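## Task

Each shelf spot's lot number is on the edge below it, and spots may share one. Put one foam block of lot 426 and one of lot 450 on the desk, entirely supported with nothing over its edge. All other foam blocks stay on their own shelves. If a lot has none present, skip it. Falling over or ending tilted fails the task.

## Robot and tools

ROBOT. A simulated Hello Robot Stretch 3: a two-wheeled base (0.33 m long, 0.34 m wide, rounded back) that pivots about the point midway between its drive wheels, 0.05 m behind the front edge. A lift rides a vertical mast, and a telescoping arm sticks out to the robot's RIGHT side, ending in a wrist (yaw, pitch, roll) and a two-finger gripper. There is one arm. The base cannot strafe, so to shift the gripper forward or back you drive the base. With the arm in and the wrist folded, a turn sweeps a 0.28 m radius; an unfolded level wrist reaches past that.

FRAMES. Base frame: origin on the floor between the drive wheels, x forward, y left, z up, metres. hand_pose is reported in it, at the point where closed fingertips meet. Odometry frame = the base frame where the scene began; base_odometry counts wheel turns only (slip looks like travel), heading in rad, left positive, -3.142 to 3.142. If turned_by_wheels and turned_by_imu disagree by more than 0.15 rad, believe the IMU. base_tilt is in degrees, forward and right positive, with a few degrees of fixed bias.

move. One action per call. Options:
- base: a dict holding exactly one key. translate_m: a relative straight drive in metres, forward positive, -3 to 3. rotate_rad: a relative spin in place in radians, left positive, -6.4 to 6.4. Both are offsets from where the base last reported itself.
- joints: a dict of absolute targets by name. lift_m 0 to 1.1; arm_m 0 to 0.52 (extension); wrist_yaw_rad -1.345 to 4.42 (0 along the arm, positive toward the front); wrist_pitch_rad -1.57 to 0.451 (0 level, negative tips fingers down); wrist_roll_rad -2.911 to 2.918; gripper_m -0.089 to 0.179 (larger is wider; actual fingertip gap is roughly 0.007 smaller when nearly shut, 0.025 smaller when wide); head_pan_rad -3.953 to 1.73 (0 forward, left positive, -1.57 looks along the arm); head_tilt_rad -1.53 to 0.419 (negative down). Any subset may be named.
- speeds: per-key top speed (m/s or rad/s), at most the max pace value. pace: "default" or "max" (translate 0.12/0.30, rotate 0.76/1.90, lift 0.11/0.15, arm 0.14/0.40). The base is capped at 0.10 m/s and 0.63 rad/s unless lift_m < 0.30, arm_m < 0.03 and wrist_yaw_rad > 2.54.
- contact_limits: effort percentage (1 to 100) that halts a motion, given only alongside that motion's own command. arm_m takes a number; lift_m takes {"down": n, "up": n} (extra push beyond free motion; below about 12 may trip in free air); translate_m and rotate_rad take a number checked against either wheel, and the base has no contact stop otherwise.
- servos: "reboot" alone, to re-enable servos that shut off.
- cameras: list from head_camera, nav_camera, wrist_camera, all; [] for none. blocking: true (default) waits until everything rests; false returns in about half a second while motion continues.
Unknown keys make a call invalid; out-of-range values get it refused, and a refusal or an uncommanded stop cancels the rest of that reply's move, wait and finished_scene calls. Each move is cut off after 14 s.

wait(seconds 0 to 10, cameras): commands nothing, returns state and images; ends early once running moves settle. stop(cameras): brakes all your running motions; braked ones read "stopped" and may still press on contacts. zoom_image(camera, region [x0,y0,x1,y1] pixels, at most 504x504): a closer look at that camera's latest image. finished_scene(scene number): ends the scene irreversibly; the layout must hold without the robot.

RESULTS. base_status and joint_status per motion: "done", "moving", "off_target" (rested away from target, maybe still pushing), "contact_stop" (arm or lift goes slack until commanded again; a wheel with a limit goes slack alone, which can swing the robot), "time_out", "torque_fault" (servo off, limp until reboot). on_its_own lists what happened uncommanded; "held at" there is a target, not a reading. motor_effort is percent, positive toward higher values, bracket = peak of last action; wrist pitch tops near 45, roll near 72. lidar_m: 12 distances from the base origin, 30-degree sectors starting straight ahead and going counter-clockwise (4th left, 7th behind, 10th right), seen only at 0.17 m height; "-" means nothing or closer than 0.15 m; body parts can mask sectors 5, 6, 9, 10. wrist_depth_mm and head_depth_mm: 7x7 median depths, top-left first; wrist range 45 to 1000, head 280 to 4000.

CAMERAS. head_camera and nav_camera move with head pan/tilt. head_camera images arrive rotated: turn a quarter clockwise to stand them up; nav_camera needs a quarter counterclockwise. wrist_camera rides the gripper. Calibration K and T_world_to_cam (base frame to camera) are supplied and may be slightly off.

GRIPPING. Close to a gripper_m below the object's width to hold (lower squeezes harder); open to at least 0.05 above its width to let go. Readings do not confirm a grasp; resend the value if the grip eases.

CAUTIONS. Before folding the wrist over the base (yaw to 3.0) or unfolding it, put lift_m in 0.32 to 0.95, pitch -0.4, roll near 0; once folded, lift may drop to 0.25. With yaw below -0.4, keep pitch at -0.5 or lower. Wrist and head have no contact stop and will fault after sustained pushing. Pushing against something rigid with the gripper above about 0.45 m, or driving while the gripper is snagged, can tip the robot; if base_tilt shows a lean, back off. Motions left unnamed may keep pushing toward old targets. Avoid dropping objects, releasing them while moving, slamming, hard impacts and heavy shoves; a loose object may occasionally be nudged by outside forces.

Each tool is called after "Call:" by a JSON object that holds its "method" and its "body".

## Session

Call:
{"method": "move", "body": {"joints": {"head_pan_rad": -1.2, "head_tilt_rad": -0.35}, "pace": "max"}}

Call:
{"method": "zoom_image", "body": {"camera": "nav_camera", "region": [200, 0, 600, 500]}}

Call:
{"method": "move", "body": {"joints": {"head_pan_rad": 1.2, "head_tilt_rad": -0.3}, "pace": "max", "cameras": ["nav_camera"]}}

Call:
{"method": "move", "body": {"joints": {"head_pan_rad": -2.9, "head_tilt_rad": -0.3}, "pace": "max", "cameras": ["nav_camera"]}}

Scene clock: 0.97 s.
move: done
base_odometry: x=+0.000 y=+0.000 heading=+0.000
turned_by_wheels: +0.000
turned_by_imu: +0.000
base_tilt: forward=-0.3 right=-1.3
lidar_m: 0.84 0.77 0.78 0.96 1.17 1.16 1.58 1.48 1.13 1.38 3.10 1.31
head_depth_mm: 2128 2142 2181 2068 1291 1841 1488 / 2495 2538 2583 2029 2108 1892 1486 / 2889 3065 3172 2980 2621 1891 1464 / 2808 2980 3165 3364 2599 1886 1460 / 2717 2897 3051 3211 2601 1868 1454 / 2633 2787 2924 3070 2578 1851 1450 / 2550 2681 2838 2961 2531 1835 1442
base_status: not commanded
joint_positions: lift_m=+0.306 arm_m=+0.001 wrist_yaw_rad=+2.853 wrist_pitch_rad=-0.337 wrist_roll_rad=+0.000 gripper_m=+0.037 head_pan_rad=-1.233 head_tilt_rad=-0.353
joint_status: all done
measured_speeds: all 0
motor_effort: left_wheel=+0.1(0.5) right_wheel=+0.8(1.0) lift_m=+26.9(27.3) arm_m=-7.8(8.3) wrist_yaw_rad=-1.5(2.2) wrist_pitch_rad=+2.0(2.1) wrist_roll_rad=-0.2(0.3) gripper_m=+0.8(1.0) head_pan_rad=+3.6(5.8) head_tilt_rad=-2.4(6.7)
hand_pose: x=+0.0453 y=+0.0786 z=+0.3376 quat_wxyz=(+0.218, +0.707, +0.017, +0.673) (m; base frame)
wrist_depth_mm: 134 - - - - - - / 136 - - - - - - / 144 - - - - - - / 156 186 872 864 814 - - / 169 180 723 677 670 685 661 / 570 194 126 562 129 572 573 / 504 205 315 500 479 490 495
pictures: head_camera (sideways), nav_camera (sideways), wrist_camera
camera_calibration:
head_camera: T_world_to_cam=[[-0.141714, 0.263631, -0.954157, 1.2581], [0.953516, 0.295303, -0.0600277, 0.0719759], [0.265941, -0.918311, -0.293225, 0.335566], [0, 0, 0, 1]] pos_world=[0.02042, -0.0447743, 1.30314]
nav_camera: T_world_to_cam=[[0.122464, -0.296957, 0.947005, -1.19021], [-0.938227, -0.345779, 0.0129009, 0.0390968], [0.323624, -0.890086, -0.320959, 0.368955], [0, 0, 0, 1]] pos_world=[0.0630367, -0.0115208, 1.24505]
wrist_camera: T_world_to_cam=[[0.968732, -0.247103, -0.0223289, -0.0102512], [-0.145362, -0.492322, -0.858189, 0.367545], [0.201068, 0.834601, -0.512847, 0.26461], [0, 0, 0, 1]] pos_world=[0.0101531, -0.0424262, 0.450899]

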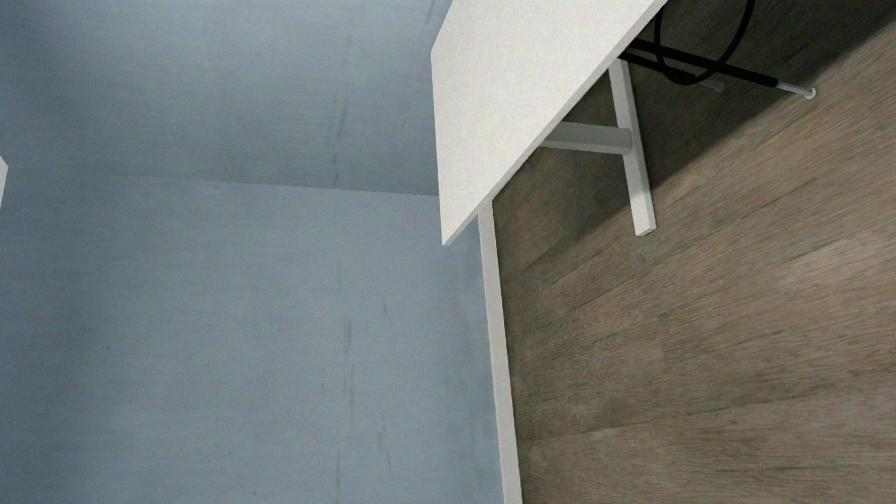

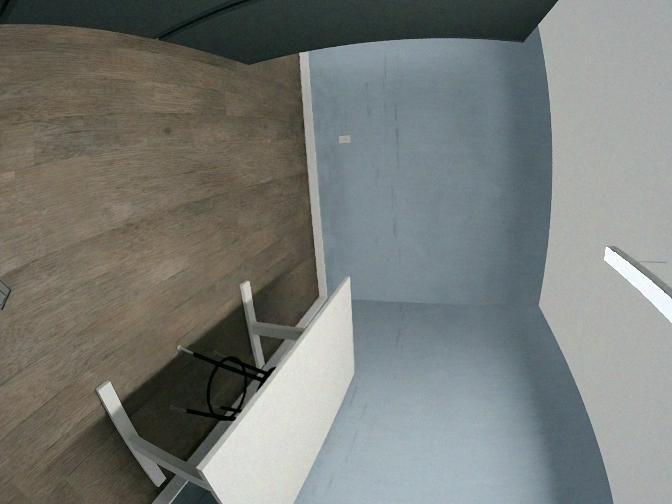

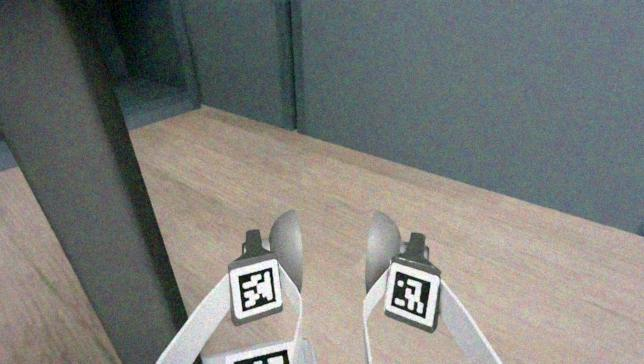

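Scaled by 1.008 from the camera's 672x504 image, which has a finer 792x594 frame.

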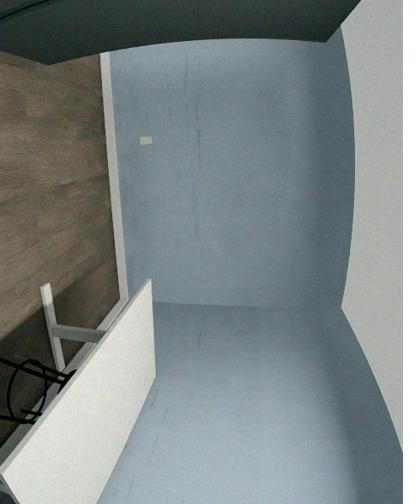

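Scene clock: 3.30 s.
move: done
base_odometry: x=+0.000 y=+0.000 heading=+0.000
turned_by_wheels: +0.000
turned_by_imu: +0.000
base_tilt: forward=-0.3 right=-1.2
lidar_m: 0.84 0.77 0.78 0.96 1.17 1.17 1.57 1.48 1.13 1.38 3.09 1.31
head_depth_mm: 639 664 688 716 744 777 811 / 673 699 727 756 789 827 866 / 712 740 773 805 844 883 930 / 751 787 822 861 904 951 1002 / 801 839 879 918 970 1023 1085 / 853 904 945 1001 1053 1112 1191 / 914 963 1017 1087 1149 1222 1310
base_status: not commanded
joint_positions: lift_m=+0.306 arm_m=+0.001 wrist_yaw_rad=+2.853 wrist_pitch_rad=-0.337 wrist_roll_rad=+0.000 gripper_m=+0.037 head_pan_rad=+1.208 head_tilt_rad=-0.300
joint_status: all done
measured_speeds: translate_m=+0.000 rotate_rad=+0.000 lift_m=+0.000 arm_m=+0.000 wrist_yaw_rad=+0.000 wrist_pitch_rad=+0.000 wrist_roll_rad=+0.000 head_pan_rad=-0.024 head_tilt_rad=+0.000
motor_effort: left_wheel=-0.1(0.5) right_wheel=+0.4(1.2) lift_m=+27.1(27.1) arm_m=-12.5(12.9) wrist_yaw_rad=-1.4(2.2) wrist_pitch_rad=+2.0(2.2) wrist_roll_rad=+0.2(0.3) gripper_m=+0.7(0.9) head_pan_rad=-3.2(5.0) head_tilt_rad=+5.3(8.3)
hand_pose: x=+0.0453 y=+0.0786 z=+0.3376 quat_wxyz=(+0.218, +0.707, +0.017, +0.673) (m; base frame)
wrist_depth_mm: 133 - - - - - - / 136 - - - - - - / 145 - - - - - - / 156 186 871 871 820 - - / 170 181 722 673 661 692 664 / 573 193 126 559 129 575 574 / 503 205 314 502 484 492 491
pictures: nav_camera (sideways)
camera_calibration:
nav_camera: T_world_to_cam=[[0.0799661, 0.25895, 0.962575, -1.21026], [0.939934, -0.341082, 0.0136718, 0.0266451], [0.331857, 0.903664, -0.270671, 0.303479], [0, 0, 0, 1]] pos_world=[-0.0289766, 0.0482418, 1.24675]

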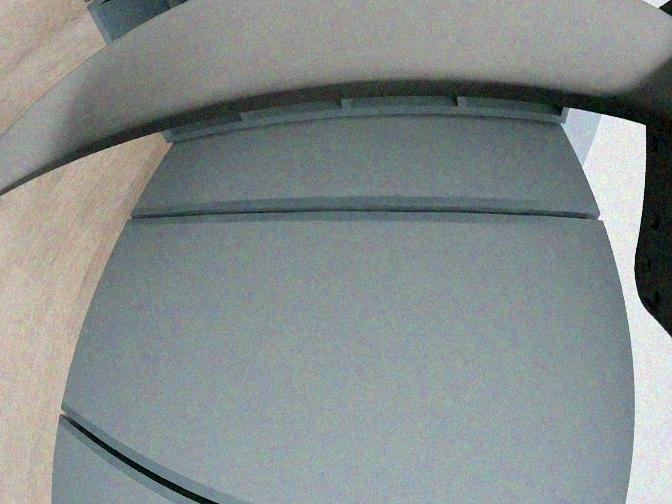

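Scene clock: 6.30 s.
move: done
base_odometry: x=+0.000 y=+0.000 heading=+0.000
turned_by_wheels: +0.000
turned_by_imu: +0.000
base_tilt: forward=-0.3 right=-1.1
lidar_m: 0.84 0.77 0.78 0.96 1.17 1.16 1.57 1.48 1.13 1.38 3.09 1.31
head_depth_mm: 1720 1805 1909 1971 1573 1685 1570 / 1624 1715 1799 1901 2039 2034 1551 / 1512 1619 1699 1797 1912 1968 1553 / 1439 1504 1586 1672 1768 1855 1544 / 1373 1440 1491 1581 1661 1760 1536 / 1309 1369 1431 1497 1567 1657 1528 / 1255 1295 1368 1430 1492 1572 1525
base_status: not commanded
joint_positions: lift_m=+0.306 arm_m=+0.001 wrist_yaw_rad=+2.853 wrist_pitch_rad=-0.337 wrist_roll_rad=+0.000 gripper_m=+0.037 head_pan_rad=-2.908 head_tilt_rad=-0.300
joint_status: all done
measured_speeds: translate_m=+0.000 rotate_rad=+0.000 lift_m=+0.000 arm_m=+0.000 wrist_yaw_rad=+0.000 wrist_pitch_rad=+0.000 wrist_roll_rad=+0.000 head_pan_rad=+0.024 head_tilt_rad=+0.000
motor_effort: left_wheel=-0.3(0.8) right_wheel=+0.5(1.5) lift_m=+26.7(27.4) arm_m=-12.5(13.0) wrist_yaw_rad=-0.3(2.2) wrist_pitch_rad=+2.1(2.1) wrist_roll_rad=+0.1(0.3) gripper_m=+0.4(1.2) head_pan_rad=+3.5(4.7) head_tilt_rad=+5.2(10.4)
hand_pose: x=+0.0453 y=+0.0786 z=+0.3376 quat_wxyz=(+0.218, +0.707, +0.017, +0.673) (m; base frame)
wrist_depth_mm: 134 - - - - - - / 136 - - - - - - / 145 - - - - - - / 156 186 876 869 833 - - / 170 181 736 668 672 694 662 / 573 193 126 563 128 578 572 / 504 205 314 499 480 494 494
pictures: nav_camera (sideways)
camera_calibration:
nav_camera: T_world_to_cam=[[-0.25882, -0.0790804, 0.962683, -1.20843], [-0.245227, 0.969369, 0.0136998, 0.0338595], [-0.934278, -0.23253, -0.270284, 0.310708], [0, 0, 0, 1]] pos_world=[-0.0141741, -0.0561364, 1.24685]

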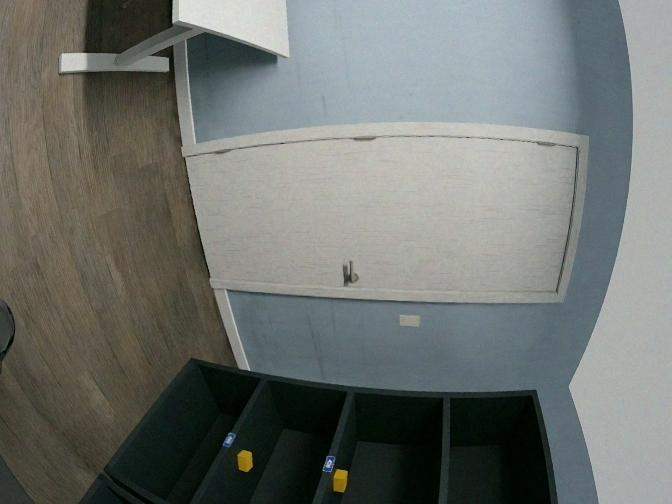

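Call:
{"method": "move", "body": {"joints": {"head_pan_rad": -3.9, "head_tilt_rad": -0.42}, "pace": "max", "cameras": ["head_camera","nav_camera"]}}

Call:
{"method": "zoom_image", "body": {"camera": "head_camera", "region": [300, 0, 700, 500]}}

Scene clock: 28.53 s.
move: done
base_odometry: x=+0.000 y=+0.000 heading=+0.000
turned_by_wheels: +0.000
turned_by_imu: +0.000
base_tilt: forward=-0.3 right=-1.2
lidar_m: 0.85 0.77 0.78 0.96 1.17 1.17 1.57 1.48 1.13 1.37 3.09 1.31
head_depth_mm: - - - - - - - / 1326 - - - - - - / 1333 1429 1504 1646 1477 1649 - / 1043 1124 1282 1514 1396 1583 1386 / 1334 1383 1387 1661 1426 1573 1386 / 1382 1476 1561 1716 1516 1624 1373 / 1383 1505 1558 1716 1591 1620 1369
base_status: not commanded
joint_positions: lift_m=+0.306 arm_m=+0.001 wrist_yaw_rad=+2.853 wrist_pitch_rad=-0.337 wrist_roll_rad=+0.000 gripper_m=+0.037 head_pan_rad=-3.924 head_tilt_rad=-0.417
joint_status: all done
measured_speeds: all 0
motor_effort: left_wheel=-0.1(0.6) right_wheel=+0.6(1.3) lift_m=+26.5(27.0) arm_m=-12.3(12.8) wrist_yaw_rad=-0.1(1.1) wrist_pitch_rad=+2.1(2.1) wrist_roll_rad=-0.1(0.2) gripper_m=+0.7(0.9) head_pan_rad=+1.6(4.7) head_tilt_rad=-4.4(6.2)
hand_pose: x=+0.0453 y=+0.0786 z=+0.3376 quat_wxyz=(+0.218, +0.707, +0.017, +0.673) (m; base frame)
wrist_depth_mm: 133 - - - - - - / 136 - - - - - - / 145 - - - - - - / 156 186 875 874 818 - - / 169 180 730 673 660 694 657 / 567 193 126 557 129 574 568 / 502 205 314 496 480 494 489
pictures: head_camera (sideways), nav_camera (sideways)
camera_calibration:
head_camera: T_world_to_cam=[[0.28539, -0.218474, -0.933178, 1.2281], [-0.727262, -0.683519, -0.0623911, 0.0853436], [-0.624214, 0.69647, -0.353958, 0.420034], [0, 0, 0, 1]] pos_world=[-0.0262292, 0.0341009, 1.30003]
nav_camera: T_world_to_cam=[[-0.282131, 0.256516, 0.924447, -1.15831], [0.69377, 0.720098, 0.0119172, 0.0304837], [-0.662635, 0.644715, -0.381125, 0.453304], [0, 0, 0, 1]] pos_world=[-0.0475672, -0.0170789, 1.2432]

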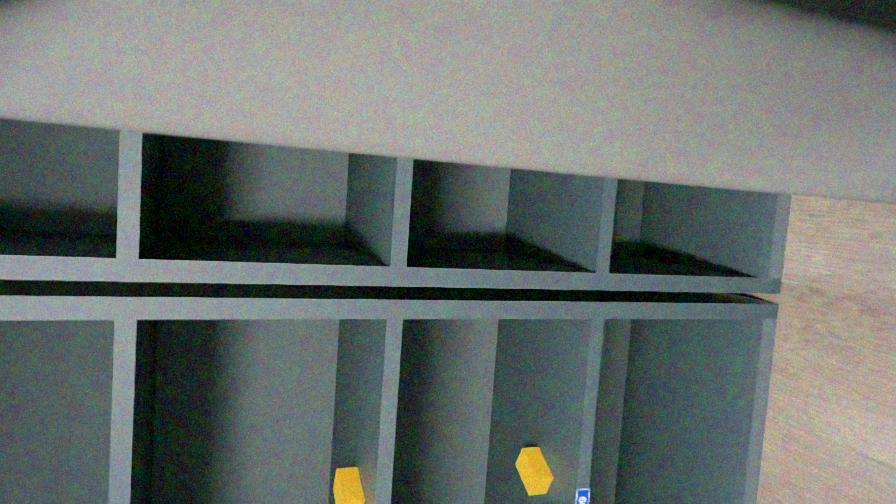

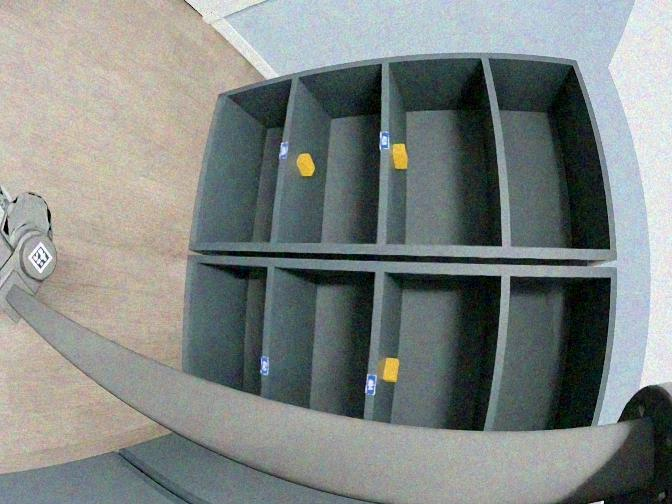

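Scaled by 1.008 from the camera's 896x504 image, which has a finer 1280x720 frame.

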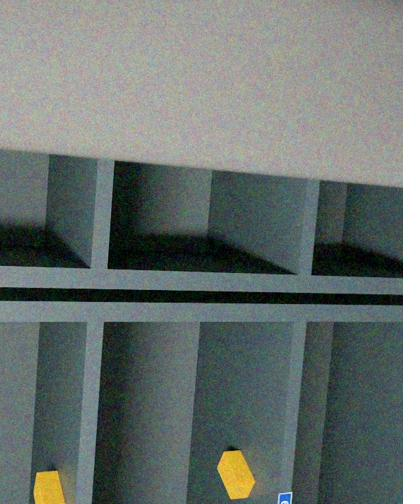

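Call:
{"method": "move", "body": {"base": {"rotate_rad": -2.47}, "joints": {"head_pan_rad": -1.4, "head_tilt_rad": -0.4, "lift_m": 0.285, "wrist_yaw_rad": 2.95}, "pace": "max", "cameras": ["head_camera","nav_camera"]}}

Call:
{"method": "zoom_image", "body": {"camera": "head_camera", "region": [340, 0, 640, 504]}}

Call:
{"method": "zoom_image", "body": {"camera": "nav_camera", "region": [230, 60, 430, 260]}}

Scene clock: 38.60 s.
move: done
base_odometry: x=+0.000 y=+0.000 heading=-2.470
turned_by_wheels: -2.470
turned_by_imu: -2.424
base_tilt: forward=-0.3 right=-1.1
lidar_m: 1.48 1.13 2.01 3.10 1.07 0.80 0.77 0.81 1.13 1.16 1.57 1.54
head_depth_mm: 1303 1381 1459 1561 1469 1642 1388 / 1330 1407 1494 1606 1460 1687 1416 / 1097 1046 1404 1589 1457 1688 1416 / 1353 1099 1243 1213 1351 1427 1403 / 1406 1501 1581 1712 1579 1656 1387 / 1440 1526 1594 1763 1506 1647 1389 / 1464 1563 1643 1796 1637 1640 1392
base_status: done
joint_positions: lift_m=+0.285 arm_m=+0.001 wrist_yaw_rad=+2.947 wrist_pitch_rad=-0.338 wrist_roll_rad=+0.000 gripper_m=+0.037 head_pan_rad=-1.395 head_tilt_rad=-0.400
joint_status: all done
measured_speeds: all 0
motor_effort: left_wheel=+6.1(15.2) right_wheel=-9.3(14.7) lift_m=+26.8(29.9) arm_m=-12.2(13.1) wrist_yaw_rad=+1.7(6.6) wrist_pitch_rad=+2.1(2.3) wrist_roll_rad=+0.1(0.4) gripper_m=+0.6(1.1) head_pan_rad=-2.7(6.1) head_tilt_rad=+3.8(7.5)
hand_pose: x=+0.0239 y=+0.0838 z=+0.3160 quat_wxyz=(+0.186, +0.705, +0.051, +0.683) (m; base frame)
wrist_depth_mm: 130 136 - - - - - / 140 144 - - - - - / - 155 - - - - - / 852 167 847 821 825 813 802 / 666 182 211 633 631 653 650 / 560 207 129 533 129 545 546 / 480 490 240 306 456 473 465
pictures: head_camera (sideways), nav_camera (sideways)
camera_calibration:
head_camera: T_world_to_cam=[[-0.105198, 0.326773, -0.93923, 1.23848], [0.988159, 0.140429, -0.0618203, 0.0740948], [0.111694, -0.934612, -0.337677, 0.39435], [0, 0, 0, 1]] pos_world=[0.0130211, -0.0465427, 1.30096]
nav_camera: T_world_to_cam=[[0.0807047, -0.356143, 0.93094, -1.16901], [-0.981597, -0.190575, 0.0121891, 0.0402779], [0.173073, -0.914791, -0.364969, 0.427172], [0, 0, 0, 1]] pos_world=[0.0599491, -0.0178852, 1.24369]

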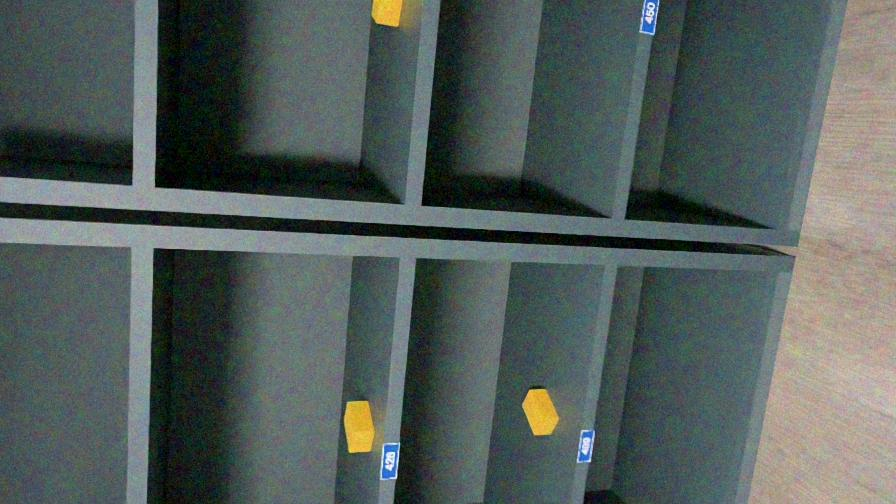

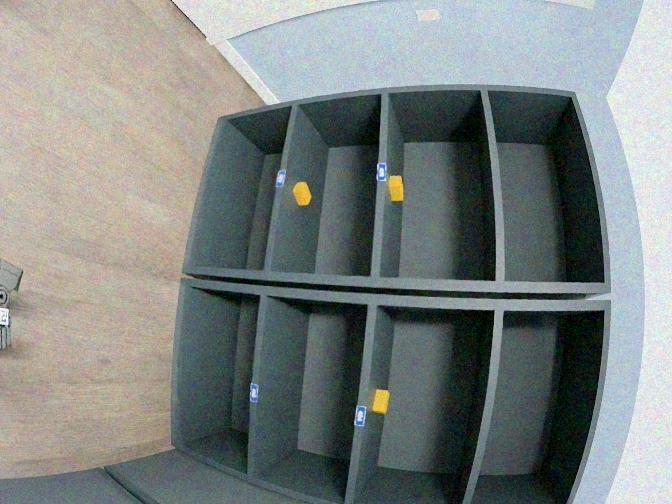

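Scaled by 1.000.

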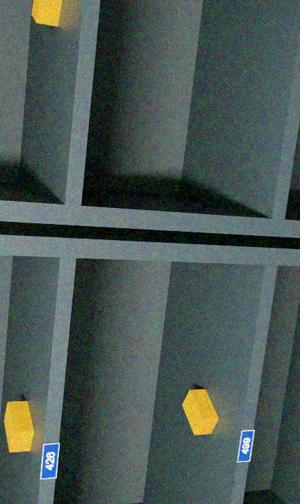

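Scaled by 2.520 from the camera's 672x504 image, which has a finer 792x594 frame.

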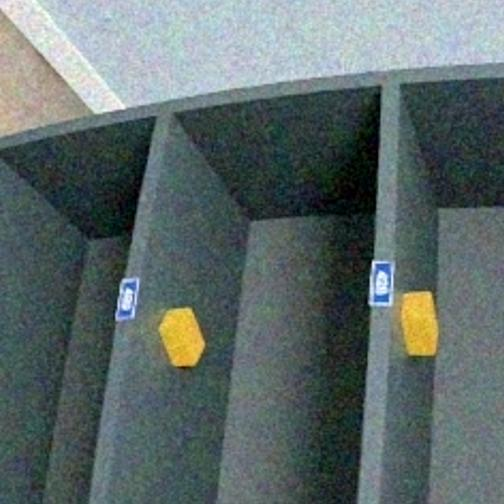

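Call:
{"method": "zoom_image", "body": {"camera": "head_camera", "region": [370, 430, 420, 490]}}

Call:
{"method": "zoom_image", "body": {"camera": "nav_camera", "region": [335, 370, 405, 440]}}

Call:
{"method": "zoom_image", "body": {"camera": "nav_camera", "region": [360, 150, 410, 200]}}

Scaled by 8.400 from the camera's 896x504 image, which has a finer 1280x720 frame.

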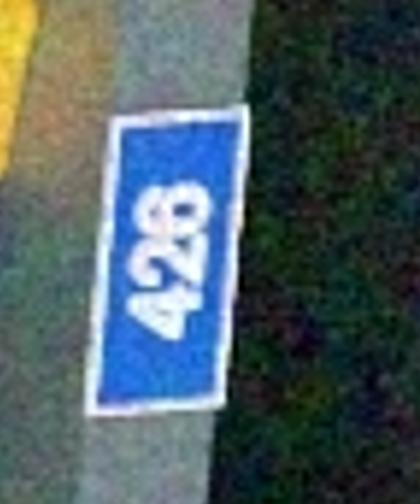

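Scaled by 7.200 from the camera's 672x504 image, which has a finer 792x594 frame.

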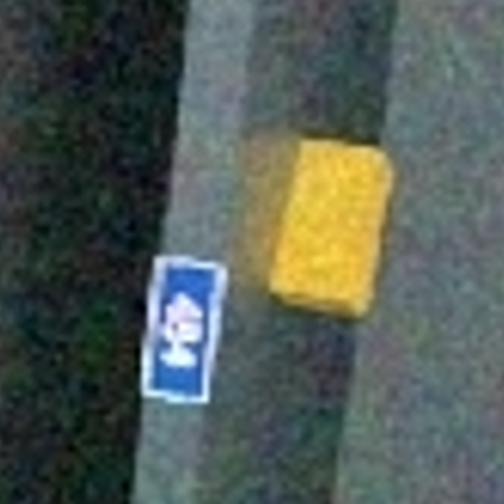

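Scaled by 10.080 from the camera's 672x504 image, which has a finer 792x594 frame.

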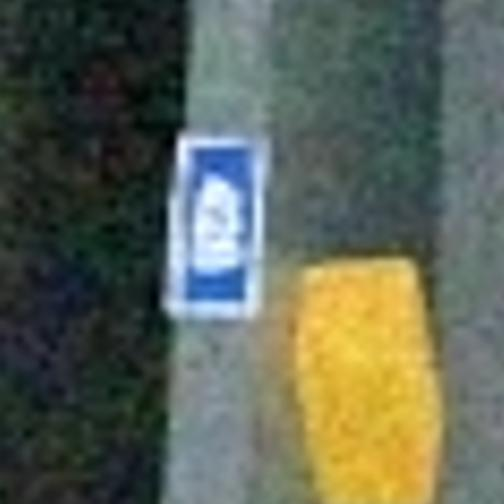

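Call:
{"method": "move", "body": {"joints": {"head_pan_rad": -1.9, "head_tilt_rad": -0.4}, "pace": "max", "cameras": ["head_camera"]}}

Call:
{"method": "zoom_image", "body": {"camera": "head_camera", "region": [340, 200, 640, 400]}}

Call:
{"method": "move", "body": {"joints": {"head_pan_rad": -1.15, "head_tilt_rad": -0.4}, "pace": "max", "cameras": ["head_camera"]}}

Call:
{"method": "zoom_image", "body": {"camera": "head_camera", "region": [360, 230, 430, 310]}}

Scene clock: 58.87 s.
move: done
base_odometry: x=+0.000 y=+0.000 heading=-2.470
turned_by_wheels: +0.000
turned_by_imu: +0.000
base_tilt: forward=-0.2 right=-1.2
lidar_m: 1.48 1.13 2.00 3.09 1.07 0.80 0.77 0.81 1.13 1.16 1.57 1.54
head_depth_mm: 1097 1124 1147 1178 1200 1234 1273 / 1191 1228 1301 1364 1434 1499 1405 / 1440 1446 1541 1597 1568 1612 1419 / 1435 1516 1598 1748 1596 1667 1415 / 1386 1470 1531 1684 1504 1670 1405 / 1348 1416 1494 1617 1489 1645 1394 / 1288 1385 1443 1563 1390 1643 1372
base_status: not commanded
joint_positions: lift_m=+0.285 arm_m=+0.001 wrist_yaw_rad=+2.947 wrist_pitch_rad=-0.338 wrist_roll_rad=+0.000 gripper_m=+0.037 head_pan_rad=-1.917 head_tilt_rad=-0.400
joint_status: all done
measured_speeds: all 0
motor_effort: left_wheel=+6.0(6.6) right_wheel=-9.2(9.7) lift_m=+23.1(24.3) arm_m=-10.8(11.6) wrist_yaw_rad=+1.7(3.5) wrist_pitch_rad=+2.1(2.3) wrist_roll_rad=-0.1(0.4) gripper_m=+0.3(1.1) head_pan_rad=-0.3(4.9) head_tilt_rad=+3.6(7.3)
hand_pose: x=+0.0239 y=+0.0838 z=+0.3160 quat_wxyz=(+0.186, +0.705, +0.051, +0.683) (m; base frame)
wrist_depth_mm: 130 136 - - - - - / 140 145 - - - - - / - 154 - - - - - / 836 166 826 824 833 816 805 / 676 182 211 631 629 654 651 / 563 206 128 533 129 544 541 / 481 491 240 307 459 467 467
pictures: head_camera (sideways)
camera_calibration:
head_camera: T_world_to_cam=[[0.071735, 0.335708, -0.939231, 1.2374], [0.926622, -0.370883, -0.0617922, 0.0743792], [-0.369088, -0.865879, -0.33768, 0.397309], [0, 0, 0, 1]] pos_world=[-0.0110439, -0.0437968, 1.30096]

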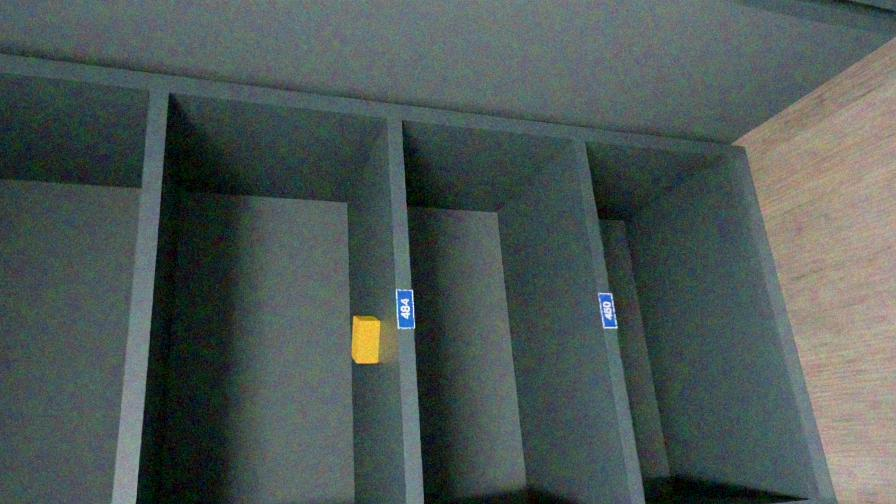

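Scaled by 1.680 from the camera's 896x504 image, which has a finer 1280x720 frame.

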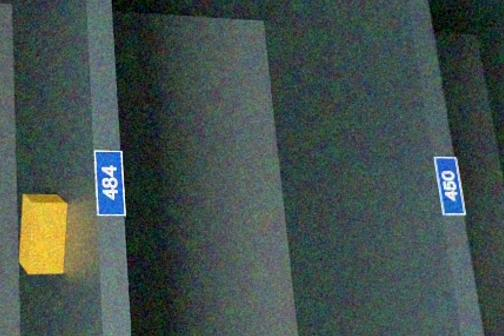

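Scene clock: 59.70 s.
move: done
base_odometry: x=+0.000 y=+0.000 heading=-2.470
turned_by_wheels: +0.000
turned_by_imu: +0.000
base_tilt: forward=-0.2 right=-1.3
lidar_m: 1.48 1.13 2.00 3.10 1.07 0.80 0.77 0.81 1.13 1.16 1.57 1.54
head_depth_mm: 973 1002 1079 1175 1389 1640 1377 / 1385 1448 1526 1258 1313 1369 1399 / 1443 1507 1593 1721 1530 1678 1412 / 1513 1593 1674 1810 1609 1664 1402 / 1568 1682 1734 1884 1950 1651 1393 / 1442 1512 1539 1707 1738 1726 1395 / 1311 1404 1876 1988 2081 1742 1387
base_status: not commanded
joint_positions: lift_m=+0.285 arm_m=+0.001 wrist_yaw_rad=+2.947 wrist_pitch_rad=-0.338 wrist_roll_rad=+0.000 gripper_m=+0.037 head_pan_rad=-1.137 head_tilt_rad=-0.400
joint_status: all done
measured_speeds: all 0
motor_effort: left_wheel=+6.0(6.6) right_wheel=-9.6(9.6) lift_m=+23.8(24.5) arm_m=-10.7(10.9) wrist_yaw_rad=+1.9(3.3) wrist_pitch_rad=+2.2(2.3) wrist_roll_rad=-0.3(0.3) gripper_m=+0.3(0.8) head_pan_rad=+0.8(4.9) head_tilt_rad=+4.0(5.3)
hand_pose: x=+0.0239 y=+0.0838 z=+0.3160 quat_wxyz=(+0.186, +0.705, +0.051, +0.683) (m; base frame)
wrist_depth_mm: 130 136 - - - - - / 140 145 - - - - - / - 154 - - - - - / 843 167 820 828 814 814 807 / 671 181 211 629 629 658 655 / 563 207 128 537 129 545 543 / 485 493 240 306 458 471 472
pictures: head_camera (sideways)
camera_calibration:
head_camera: T_world_to_cam=[[-0.184968, 0.28919, -0.939232, 1.23897], [0.919796, 0.387494, -0.0618303, 0.0744717], [0.346066, -0.875338, -0.33767, 0.392929], [0, 0, 0, 1]] pos_world=[0.0246902, -0.0432082, 1.30096]

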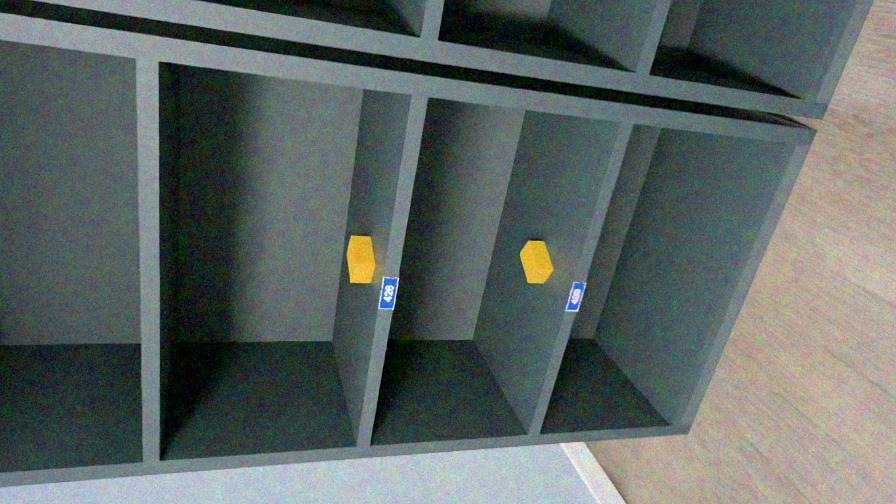

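Scaled by 6.300 from the camera's 896x504 image, which has a finer 1280x720 frame.

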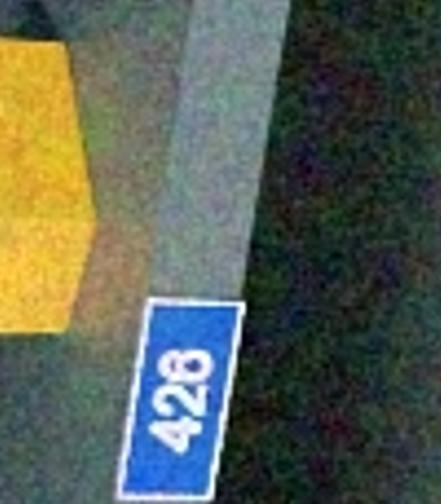

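Call:
{"method": "move", "body": {"base": {"rotate_rad": -0.67}, "pace": "max", "cameras": []}}

Call:
{"method": "move", "body": {"base": {"translate_m": 0.74}, "joints": {"head_pan_rad": -1.57, "head_tilt_rad": -0.4}, "pace": "max", "cameras": []}}

Call:
{"method": "move", "body": {"base": {"rotate_rad": 0.67}, "joints": {"lift_m": 0.93, "gripper_m": 0.17}, "pace": "max", "cameras": ["head_camera"]}}

Call:
{"method": "zoom_image", "body": {"camera": "head_camera", "region": [340, 160, 560, 340]}}

Scene clock: 84.13 s.
move: done
base_odometry: x=+0.000 y=+0.000 heading=-3.139
turned_by_wheels: -0.670
turned_by_imu: -0.656
base_tilt: forward=-0.3 right=-1.2
lidar_m: 1.57 1.48 1.13 2.00 3.09 1.24 0.83 0.77 0.78 0.99 1.17 1.17
head_depth_mm: 1190 1197 1252 1303 1379 1403 1369 / 1421 1427 1504 1478 1488 1594 1424 / 1419 1511 1595 1747 1603 1700 1403 / 1381 1462 1554 1704 1510 1669 1405 / 1342 1437 1523 1647 1491 1662 1398 / 1329 1397 1473 1601 1478 1645 1399 / 1265 1203 1232 1161 1253 1322 1368
base_status: done
joint_positions: lift_m=+0.285 arm_m=+0.001 wrist_yaw_rad=+2.947 wrist_pitch_rad=-0.338 wrist_roll_rad=+0.000 gripper_m=+0.037 head_pan_rad=-1.150 head_tilt_rad=-0.400
joint_status: not commanded
measured_speeds: all 0
motor_effort: left_wheel=+7.4(14.4) right_wheel=-8.2(15.4) lift_m=+24.2(25.1) arm_m=-10.2(11.0) wrist_yaw_rad=+1.3(2.9) wrist_pitch_rad=+2.2(2.3) wrist_roll_rad=+0.0(0.3) gripper_m=+0.7(1.0) head_pan_rad=-3.0(3.7) head_tilt_rad=+3.7(4.5)
hand_pose: x=+0.0239 y=+0.0838 z=+0.3160 quat_wxyz=(+0.186, +0.705, +0.051, +0.683) (m; base frame)
wrist_depth_mm: 130 136 - - - - - / 142 145 - - - - - / - 155 - - - - - / 851 167 821 815 814 816 805 / 684 182 212 635 633 648 648 / 558 206 128 536 128 551 538 / 480 491 241 308 457 474 467
pictures: none
No camera images: "cameras" was empty.

Scene clock: 87.93 s.
move: done
base_odometry: x=-0.740 y=-0.002 heading=-3.139
turned_by_wheels: +0.000
turned_by_imu: +0.000
base_tilt: forward=-0.2 right=-1.2
lidar_m: 0.97 0.90 0.91 1.00 1.37 2.19 1.47 1.36 1.38 0.81 1.01 0.86
head_depth_mm: 1323 1335 1430 1460 1537 1634 1417 / 1413 1475 1562 1608 1535 1690 1423 / 1304 1405 1516 1250 1439 1607 1375 / 1206 1295 1378 1107 1427 1190 1321 / 697 740 793 849 919 1003 1077 / 664 734 800 827 956 992 1165 / 754 919 1013 889 1216 1036 1200
base_status: done
joint_positions: lift_m=+0.285 arm_m=+0.001 wrist_yaw_rad=+2.948 wrist_pitch_rad=-0.338 wrist_roll_rad=+0.000 gripper_m=+0.037 head_pan_rad=-1.570 head_tilt_rad=-0.400
joint_status: all done
measured_speeds: all 0
motor_effort: left_wheel=+4.1(16.5) right_wheel=-2.2(10.7) lift_m=+27.3(27.3) arm_m=-12.0(12.7) wrist_yaw_rad=+1.6(4.2) wrist_pitch_rad=+2.1(2.4) wrist_roll_rad=+0.0(0.3) gripper_m=+0.6(1.0) head_pan_rad=+3.5(5.2) head_tilt_rad=+3.6(7.3)
hand_pose: x=+0.0238 y=+0.0838 z=+0.3160 quat_wxyz=(+0.186, +0.705, +0.051, +0.683) (m; base frame)
wrist_depth_mm: 130 136 - - - - - / 142 145 - - - - - / - 154 - - - - - / 839 167 816 823 811 811 769 / 676 182 210 643 632 657 652 / 559 207 128 533 129 545 546 / 480 494 240 309 458 474 466
pictures: none
No camera images: "cameras" was empty.

Scene clock: 93.03 s.
move: done
base_odometry: x=-0.740 y=-0.002 heading=-2.469
turned_by_wheels: +0.670
turned_by_imu: +0.659
base_tilt: forward=-0.4 right=-1.2
lidar_m: 0.90 0.94 1.00 1.47 1.88 1.40 1.36 1.43 0.81 1.17 0.86 0.93
head_depth_mm: 951 1025 1090 952 1038 997 905 / 959 1035 1108 948 1267 1071 1225 / 955 1038 1113 934 1269 1059 1287 / 954 1042 1114 859 1280 1027 1251 / 712 1048 1122 911 1281 1051 1281 / 731 1046 1119 898 1278 1039 1238 / 759 1049 1124 885 1264 1034 1238
base_status: done
joint_positions: lift_m=+0.930 arm_m=+0.001 wrist_yaw_rad=+2.948 wrist_pitch_rad=-0.339 wrist_roll_rad=+0.000 gripper_m=+0.170 head_pan_rad=-1.570 head_tilt_rad=-0.400
joint_status: all done
measured_speeds: all 0
motor_effort: left_wheel=-6.4(14.7) right_wheel=+7.7(12.4) lift_m=+26.3(32.2) arm_m=-11.3(13.2) wrist_yaw_rad=+0.9(3.3) wrist_pitch_rad=+2.4(2.5) wrist_roll_rad=+0.1(0.3) gripper_m=+0.7(83.6) head_pan_rad=+3.0(4.0) head_tilt_rad=+2.5(3.7)
hand_pose: x=+0.0238 y=+0.0837 z=+0.9608 quat_wxyz=(+0.187, +0.705, +0.051, +0.682) (m; base frame)
wrist_depth_mm: 130 136 - - - - - / 142 145 - - - - - / - 154 - - - - - / - 167 - - - - - / - 176 - - - - - / 123 141 - - - - - / 116 231 266 - - - 106
pictures: head_camera (sideways)
camera_calibration:
head_camera: T_world_to_cam=[[-0.0466471, 0.340103, -0.93923, 1.23809], [0.997514, -0.0338551, -0.061801, 0.073982], [-0.0528165, -0.939778, -0.337679, 0.395445], [0, 0, 0, 1]] pos_world=[0.00484138, -0.0469447, 1.30096]

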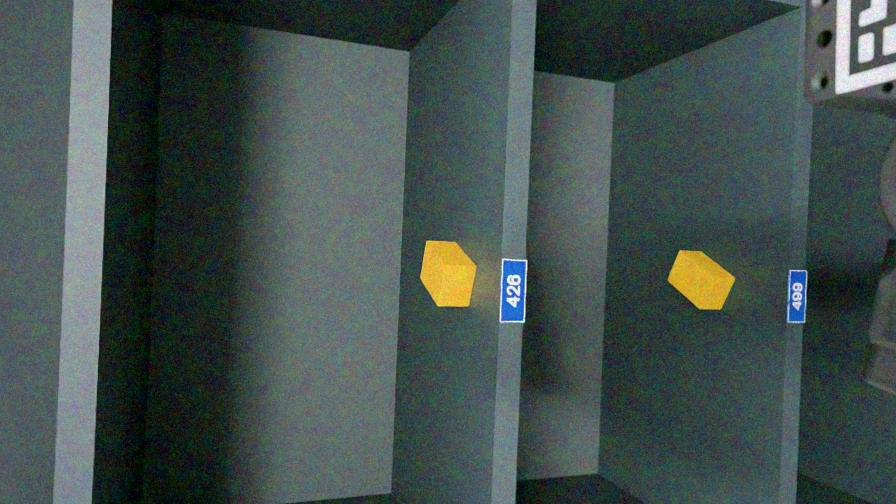

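Scaled by 2.291 from the camera's 896x504 image, which has a finer 1280x720 frame.

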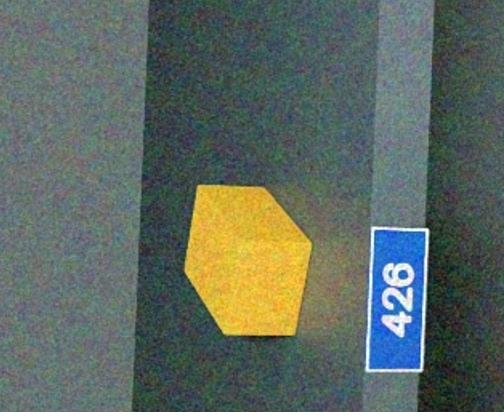

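Call:
{"method": "move", "body": {"base": {"rotate_rad": -0.6}, "pace": "max", "cameras": []}}

Call:
{"method": "move", "body": {"base": {"translate_m": 0.3}, "pace": "max", "cameras": []}}

Call:
{"method": "move", "body": {"base": {"rotate_rad": 0.6}, "pace": "max", "cameras": []}}

Call:
{"method": "move", "body": {"base": {"translate_m": -0.25}, "pace": "max", "joints": {"wrist_yaw_rad": 0}, "cameras": []}}

Call:
{"method": "move", "body": {"joints": {"wrist_pitch_rad": -0.15, "lift_m": 0.98}, "pace": "max", "cameras": ["wrist_camera"]}}

Call:
{"method": "zoom_image", "body": {"camera": "wrist_camera", "region": [260, 80, 400, 200]}}

Scene clock: 112.67 s.
move: done
base_odometry: x=-0.740 y=-0.002 heading=-3.069
turned_by_wheels: -0.600
turned_by_imu: -0.591
base_tilt: forward=-0.3 right=-1.2
lidar_m: 0.95 0.90 0.93 1.00 3.10 2.02 1.43 1.36 1.40 0.81 1.17 0.86
head_depth_mm: 1378 1398 1478 1496 1520 1643 1517 / 1326 1424 1558 1265 1459 1638 1412 / 1231 1329 1433 1173 1440 1498 1364 / 710 761 1327 925 1292 1130 1323 / 671 723 783 832 914 978 1067 / 740 871 951 897 1153 1037 1247 / 764 1028 1091 889 1231 1032 1200
base_status: done
joint_positions: lift_m=+0.930 arm_m=+0.001 wrist_yaw_rad=+2.948 wrist_pitch_rad=-0.339 wrist_roll_rad=+0.000 gripper_m=+0.170 head_pan_rad=-1.570 head_tilt_rad=-0.400
joint_status: not commanded
measured_speeds: all 0
motor_effort: left_wheel=+7.9(12.1) right_wheel=-8.9(14.1) lift_m=+24.8(25.1) arm_m=-12.3(12.3) wrist_yaw_rad=+2.1(2.9) wrist_pitch_rad=+2.3(2.5) wrist_roll_rad=+0.1(0.3) gripper_m=+0.4(1.1) head_pan_rad=+2.7(2.9) head_tilt_rad=+2.1(3.1)
hand_pose: x=+0.0238 y=+0.0837 z=+0.9608 quat_wxyz=(+0.187, +0.705, +0.051, +0.682) (m; base frame)
wrist_depth_mm: 130 136 - - - - - / 140 145 - - - - - / - 155 - - - - - / - 167 - - - - - / - 175 - - - - - / 123 141 - - - - - / 116 230 266 - - - 106
pictures: none
No camera images: "cameras" was empty.

Scene clock: 116.63 s.
move: done
base_odometry: x=-1.039 y=-0.024 heading=-3.069
turned_by_wheels: +0.000
turned_by_imu: +0.001
base_tilt: forward=-0.4 right=-1.1
lidar_m: 0.68 0.65 0.67 0.92 2.26 2.39 1.70 1.61 0.83 0.84 1.00 0.60
head_depth_mm: 677 726 805 957 1407 1212 1483 / 698 762 792 827 901 993 1091 / 684 862 913 896 999 1017 1112 / 688 1004 1071 921 1166 1049 1222 / 603 996 1068 910 1231 1047 857 / 539 938 1001 899 682 1038 827 / 490 888 939 886 634 1035 825
base_status: done
joint_positions: lift_m=+0.930 arm_m=+0.001 wrist_yaw_rad=+2.948 wrist_pitch_rad=-0.339 wrist_roll_rad=+0.000 gripper_m=+0.170 head_pan_rad=-1.570 head_tilt_rad=-0.400
joint_status: not commanded
measured_speeds: all 0
motor_effort: left_wheel=+8.4(13.3) right_wheel=+0.9(10.5) lift_m=+27.2(28.0) arm_m=-11.8(12.9) wrist_yaw_rad=+1.2(2.6) wrist_pitch_rad=+2.4(2.5) wrist_roll_rad=+0.2(0.3) gripper_m=-0.1(1.2) head_pan_rad=+1.9(2.7) head_tilt_rad=+1.0(2.8)
hand_pose: x=+0.0238 y=+0.0837 z=+0.9608 quat_wxyz=(+0.187, +0.705, +0.051, +0.682) (m; base frame)
wrist_depth_mm: 130 136 - - - - - / 141 145 - - - - - / - 155 - - 897 - - / - 167 - - - - - / - 176 - - - - - / 123 141 - - - - - / 116 230 266 - - - 106
pictures: none
No camera images: "cameras" was empty.

Scene clock: 118.53 s.
move: done
base_odometry: x=-1.039 y=-0.024 heading=-2.469
turned_by_wheels: +0.600
turned_by_imu: +0.590
base_tilt: forward=-0.2 right=-1.3
lidar_m: 0.65 0.68 0.98 1.08 2.23 1.66 1.61 0.83 0.90 0.77 0.60 0.67
head_depth_mm: 487 894 952 958 658 1073 927 / 496 891 953 947 668 1071 843 / 505 897 957 937 662 1061 859 / 510 898 956 924 656 1054 836 / 466 900 960 908 650 1047 854 / 476 840 865 810 644 953 827 / 486 574 588 600 612 675 742
base_status: done
joint_positions: lift_m=+0.930 arm_m=+0.001 wrist_yaw_rad=+2.948 wrist_pitch_rad=-0.339 wrist_roll_rad=+0.000 gripper_m=+0.170 head_pan_rad=-1.570 head_tilt_rad=-0.400
joint_status: not commanded
measured_speeds: all 0
motor_effort: left_wheel=-8.4(13.4) right_wheel=+8.9(11.8) lift_m=+28.7(29.4) arm_m=-12.3(12.7) wrist_yaw_rad=+1.1(3.0) wrist_pitch_rad=+2.3(2.4) wrist_roll_rad=+0.2(0.3) gripper_m=+0.5(1.0) head_pan_rad=+2.0(2.2) head_tilt_rad=+1.8(2.2)
hand_pose: x=+0.0238 y=+0.0837 z=+0.9608 quat_wxyz=(+0.187, +0.705, +0.051, +0.682) (m; base frame)
wrist_depth_mm: 130 136 - - - - - / 142 145 - - - - - / - 154 - - - - - / - 167 - - - - - / - 175 - - - - - / 123 141 - - - - - / 116 230 266 - - - 106
pictures: none
No camera images: "cameras" was empty.

Scene clock: 122.00 s.
move: done
base_odometry: x=-0.844 y=+0.132 heading=-2.469
turned_by_wheels: +0.000
turned_by_imu: +0.000
base_tilt: forward=-0.4 right=-1.2
lidar_m: 0.90 0.94 1.15 1.64 1.88 1.41 1.37 1.39 0.67 1.01 0.72 0.92
head_depth_mm: 487 886 949 957 637 993 908 / 496 885 948 949 667 1070 774 / 451 888 953 933 660 1100 - / 458 889 954 924 657 1098 - / 467 891 953 910 649 1047 810 / 476 894 951 896 643 1039 802 / 486 897 958 887 638 1036 824
base_status: done
joint_positions: lift_m=+0.930 arm_m=+0.001 wrist_yaw_rad=+0.003 wrist_pitch_rad=-0.339 wrist_roll_rad=+0.000 gripper_m=+0.170 head_pan_rad=-1.570 head_tilt_rad=-0.400
joint_status: all done
measured_speeds: all 0
motor_effort: left_wheel=-8.5(12.0) right_wheel=-2.7(10.0) lift_m=+28.7(29.8) arm_m=-10.6(12.7) wrist_yaw_rad=-2.7(9.6) wrist_pitch_rad=+2.3(2.5) wrist_roll_rad=+0.0(0.3) gripper_m=+0.1(1.2) head_pan_rad=+1.5(2.2) head_tilt_rad=+0.7(2.2)
hand_pose: x=-0.0209 y=-0.3792 z=+0.9608 quat_wxyz=(+0.697, +0.120, -0.696, -0.119) (m; base frame)
wrist_depth_mm: - - - - - - - / - - 314 310 - - - / - - - - - - - / - - - - - - - / - 143 - - - 140 - / - 124 - 641 - - - / - - - - - - 106
pictures: none
No camera images: "cameras" was empty.

Scene clock: 123.10 s.
move: done
base_odometry: x=-0.844 y=+0.132 heading=-2.469
turned_by_wheels: +0.000
turned_by_imu: +0.000
base_tilt: forward=-0.3 right=-1.2
lidar_m: 0.90 0.94 1.15 1.64 1.89 1.41 1.37 1.38 0.67 1.00 0.73 0.92
head_depth_mm: 487 882 946 955 636 - - / 497 887 948 947 666 1024 - / 451 887 952 936 625 - - / 457 888 953 923 621 - - / 466 889 951 913 647 1015 808 / 475 893 953 899 608 972 833 / 486 893 956 885 636 1039 824
base_status: not commanded
joint_positions: lift_m=+0.980 arm_m=+0.001 wrist_yaw_rad=+0.003 wrist_pitch_rad=-0.172 wrist_roll_rad=+0.000 gripper_m=+0.170 head_pan_rad=-1.570 head_tilt_rad=-0.400
joint_status: all done
measured_speeds: all 0
motor_effort: left_wheel=-8.4(8.6) right_wheel=-3.3(3.3) lift_m=+29.0(34.1) arm_m=-10.1(10.8) wrist_yaw_rad=-3.3(4.1) wrist_pitch_rad=+3.7(6.1) wrist_roll_rad=+0.0(0.3) gripper_m=+0.2(0.9) head_pan_rad=+0.7(1.9) head_tilt_rad=+1.8(2.2)
hand_pose: x=-0.0208 y=-0.3939 z=+1.0510 quat_wxyz=(+0.705, +0.062, -0.704, -0.060) (m; base frame)
wrist_depth_mm: - - - - - - - / - - - - - 680 - / - - - - - - - / - - - - - - - / - 143 351 345 - - - / - 124 - - - 134 - / - - - - - - 106
pictures: wrist_camera
camera_calibration:
wrist_camera: T_world_to_cam=[[-0.998874, -0.0447758, -0.0156508, -0.0153252], [-0.00180329, 0.365571, -0.930782, 1.15478], [0.047398, -0.929706, -0.36524, 0.184902], [0, 0, 0, 1]] pos_world=[-0.0219895, -0.250934, 1.14214]

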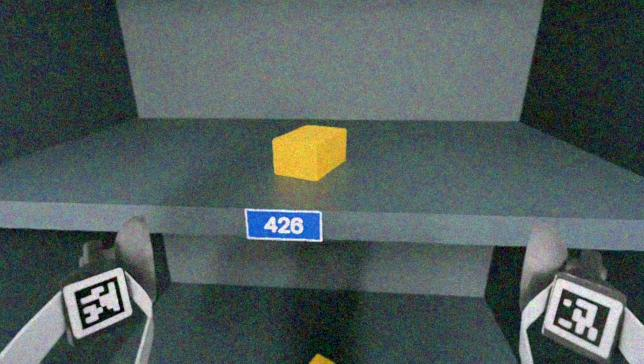

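Scaled by 3.600.

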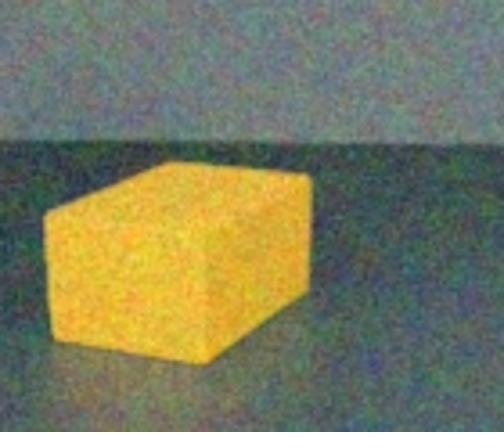

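Call:
{"method": "move", "body": {"base": {"translate_m": 0.129}, "joints": {"wrist_yaw_rad": -0.38, "lift_m": 0.955}, "cameras": []}}

Call:
{"method": "move", "body": {"joints": {"arm_m": 0.2}, "contact_limits": {"arm_m": 28}, "cameras": ["wrist_camera"]}}

Scene clock: 143.43 s.
move: done
base_odometry: x=-0.944 y=+0.052 heading=-2.469
turned_by_wheels: +0.000
turned_by_imu: +0.000
base_tilt: forward=-0.3 right=-1.2
lidar_m: 0.77 0.81 1.10 3.46 2.05 1.54 1.49 0.77 0.75 1.01 0.66 0.79
head_depth_mm: 489 889 948 962 670 1117 - / 497 889 950 946 668 1153 - / 503 890 955 937 659 1145 - / 458 895 951 920 653 976 848 / 468 892 954 909 648 1046 830 / 478 896 958 897 642 1039 826 / 489 881 919 827 673 965 822
base_status: done
joint_positions: lift_m=+0.955 arm_m=+0.001 wrist_yaw_rad=-0.377 wrist_pitch_rad=-0.172 wrist_roll_rad=+0.000 gripper_m=+0.170 head_pan_rad=-1.570 head_tilt_rad=-0.400
joint_status: all done
measured_speeds: all 0
motor_effort: left_wheel=+5.5(7.3) right_wheel=+4.9(13.0) lift_m=+24.4(28.9) arm_m=-7.5(8.9) wrist_yaw_rad=-2.3(5.2) wrist_pitch_rad=+3.6(3.7) wrist_roll_rad=-0.1(0.3) gripper_m=+0.7(1.0) head_pan_rad=+0.7(1.2) head_tilt_rad=+0.1(1.6)
hand_pose: x=-0.1129 y=-0.3764 z=+1.0261 quat_wxyz=(+0.681, -0.072, -0.703, -0.192) (m; base frame)
wrist_depth_mm: - - - - 787 - - / - - - - 802 - - / - - 422 - - - - / - - 331 - - - - / - 143 - - 942 - - / - 124 - - 889 - - / - - - - - - 106
pictures: none
No camera images: "cameras" was empty.

Scene clock: 146.13 s.
move: done
base_odometry: x=-0.944 y=+0.052 heading=-2.469
turned_by_wheels: +0.000
turned_by_imu: +0.000
base_tilt: forward=-0.4 right=-1.1
lidar_m: 0.77 0.80 1.10 3.46 2.06 1.54 1.49 0.77 0.75 1.01 0.65 0.79
head_depth_mm: 490 889 948 956 - 1000 849 / 498 893 948 946 315 954 842 / 453 891 951 935 312 296 840 / 459 890 956 918 334 946 836 / 469 894 957 906 648 1044 832 / 478 895 957 896 642 1043 827 / 490 878 916 828 673 963 823
base_status: not commanded
joint_positions: lift_m=+0.955 arm_m=+0.200 wrist_yaw_rad=-0.377 wrist_pitch_rad=-0.172 wrist_roll_rad=+0.000 gripper_m=+0.170 head_pan_rad=-1.570 head_tilt_rad=-0.400
joint_status: all done
measured_speeds: all 0
motor_effort: left_wheel=+5.9(6.0) right_wheel=+5.6(6.6) lift_m=+26.3(26.7) arm_m=+12.2(13.9) wrist_yaw_rad=-2.8(4.7) wrist_pitch_rad=+3.7(3.7) wrist_roll_rad=-0.1(0.3) gripper_m=+0.2(1.0) head_pan_rad=+0.0(0.9) head_tilt_rad=+0.8(1.3)
contact_limits: arm_m 28 (drawing in: default 31, maximum 55; extending or still: default 39, maximum 69)
hand_pose: x=-0.1130 y=-0.5758 z=+1.0261 quat_wxyz=(+0.681, -0.072, -0.703, -0.192) (m; base frame)
wrist_depth_mm: - - - - - 604 - / - - - - - - - / - - - - - - - / - - - - - - - / - 143 - - - - - / - 124 - - - - - / 149 154 160 164 172 - 106
pictures: wrist_camera
camera_calibration:
wrist_camera: T_world_to_cam=[[-0.944201, 0.329001, -0.0156101, 0.105457], [0.133848, 0.339965, -0.930864, 1.19856], [-0.300948, -0.881012, -0.365032, -0.000564686], [0, 0, 0, 1]] pos_world=[-0.0610232, -0.442662, 1.11714]

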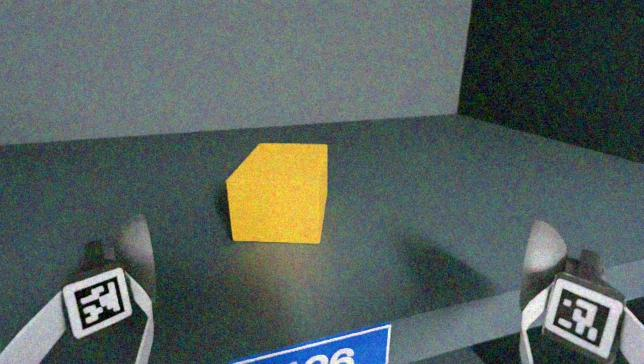

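Call:
{"method": "move", "body": {"joints": {"arm_m": 0.307, "lift_m": 0.95}, "contact_limits": {"arm_m": 28}, "cameras": ["wrist_camera"]}}

Scene clock: 155.90 s.
move: done
base_odometry: x=-0.944 y=+0.052 heading=-2.469
turned_by_wheels: +0.000
turned_by_imu: +0.000
base_tilt: forward=-0.2 right=-1.1
lidar_m: 0.77 0.81 1.11 3.47 2.06 1.54 1.49 0.77 0.75 1.01 0.66 0.79
head_depth_mm: 489 888 951 961 313 1031 824 / 498 889 950 446 594 1066 845 / 454 891 951 415 396 1062 839 / 459 891 951 849 445 1056 833 / 467 895 952 909 647 1047 829 / 478 894 958 899 642 1041 828 / 490 882 913 828 673 964 821
base_status: not commanded
joint_positions: lift_m=+0.950 arm_m=+0.307 wrist_yaw_rad=-0.377 wrist_pitch_rad=-0.172 wrist_roll_rad=+0.000 gripper_m=+0.170 head_pan_rad=-1.570 head_tilt_rad=-0.400
joint_status: all done
measured_speeds: all 0
motor_effort: left_wheel=+5.0(6.1) right_wheel=+5.9(6.3) lift_m=+23.3(26.6) arm_m=+12.7(15.1) wrist_yaw_rad=-2.4(4.3) wrist_pitch_rad=+3.6(3.7) wrist_roll_rad=+0.1(0.3) gripper_m=+0.6(0.9) head_pan_rad=-0.7(0.8) head_tilt_rad=-0.6(1.0)
contact_limits: arm_m 28 (drawing in: default 31, maximum 55; extending or still: default 39, maximum 69)
hand_pose: x=-0.1130 y=-0.6828 z=+1.0211 quat_wxyz=(+0.681, -0.072, -0.703, -0.192) (m; base frame)
wrist_depth_mm: - - - - - 524 - / - - - - - 552 - / - - - - - - - / - - - 188 - - - / - 143 - 147 147 - - / - 124 132 128 126 134 - / 143 148 148 137 147 152 106
pictures: wrist_camera
camera_calibration:
wrist_camera: T_world_to_cam=[[-0.944201, 0.329001, -0.0156101, 0.140582], [0.133848, 0.339965, -0.930864, 1.23028], [-0.300948, -0.881012, -0.365032, -0.0966581], [0, 0, 0, 1]] pos_world=[-0.0610232, -0.549662, 1.11214]

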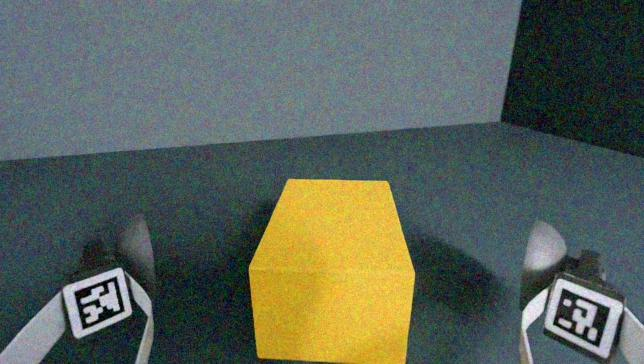

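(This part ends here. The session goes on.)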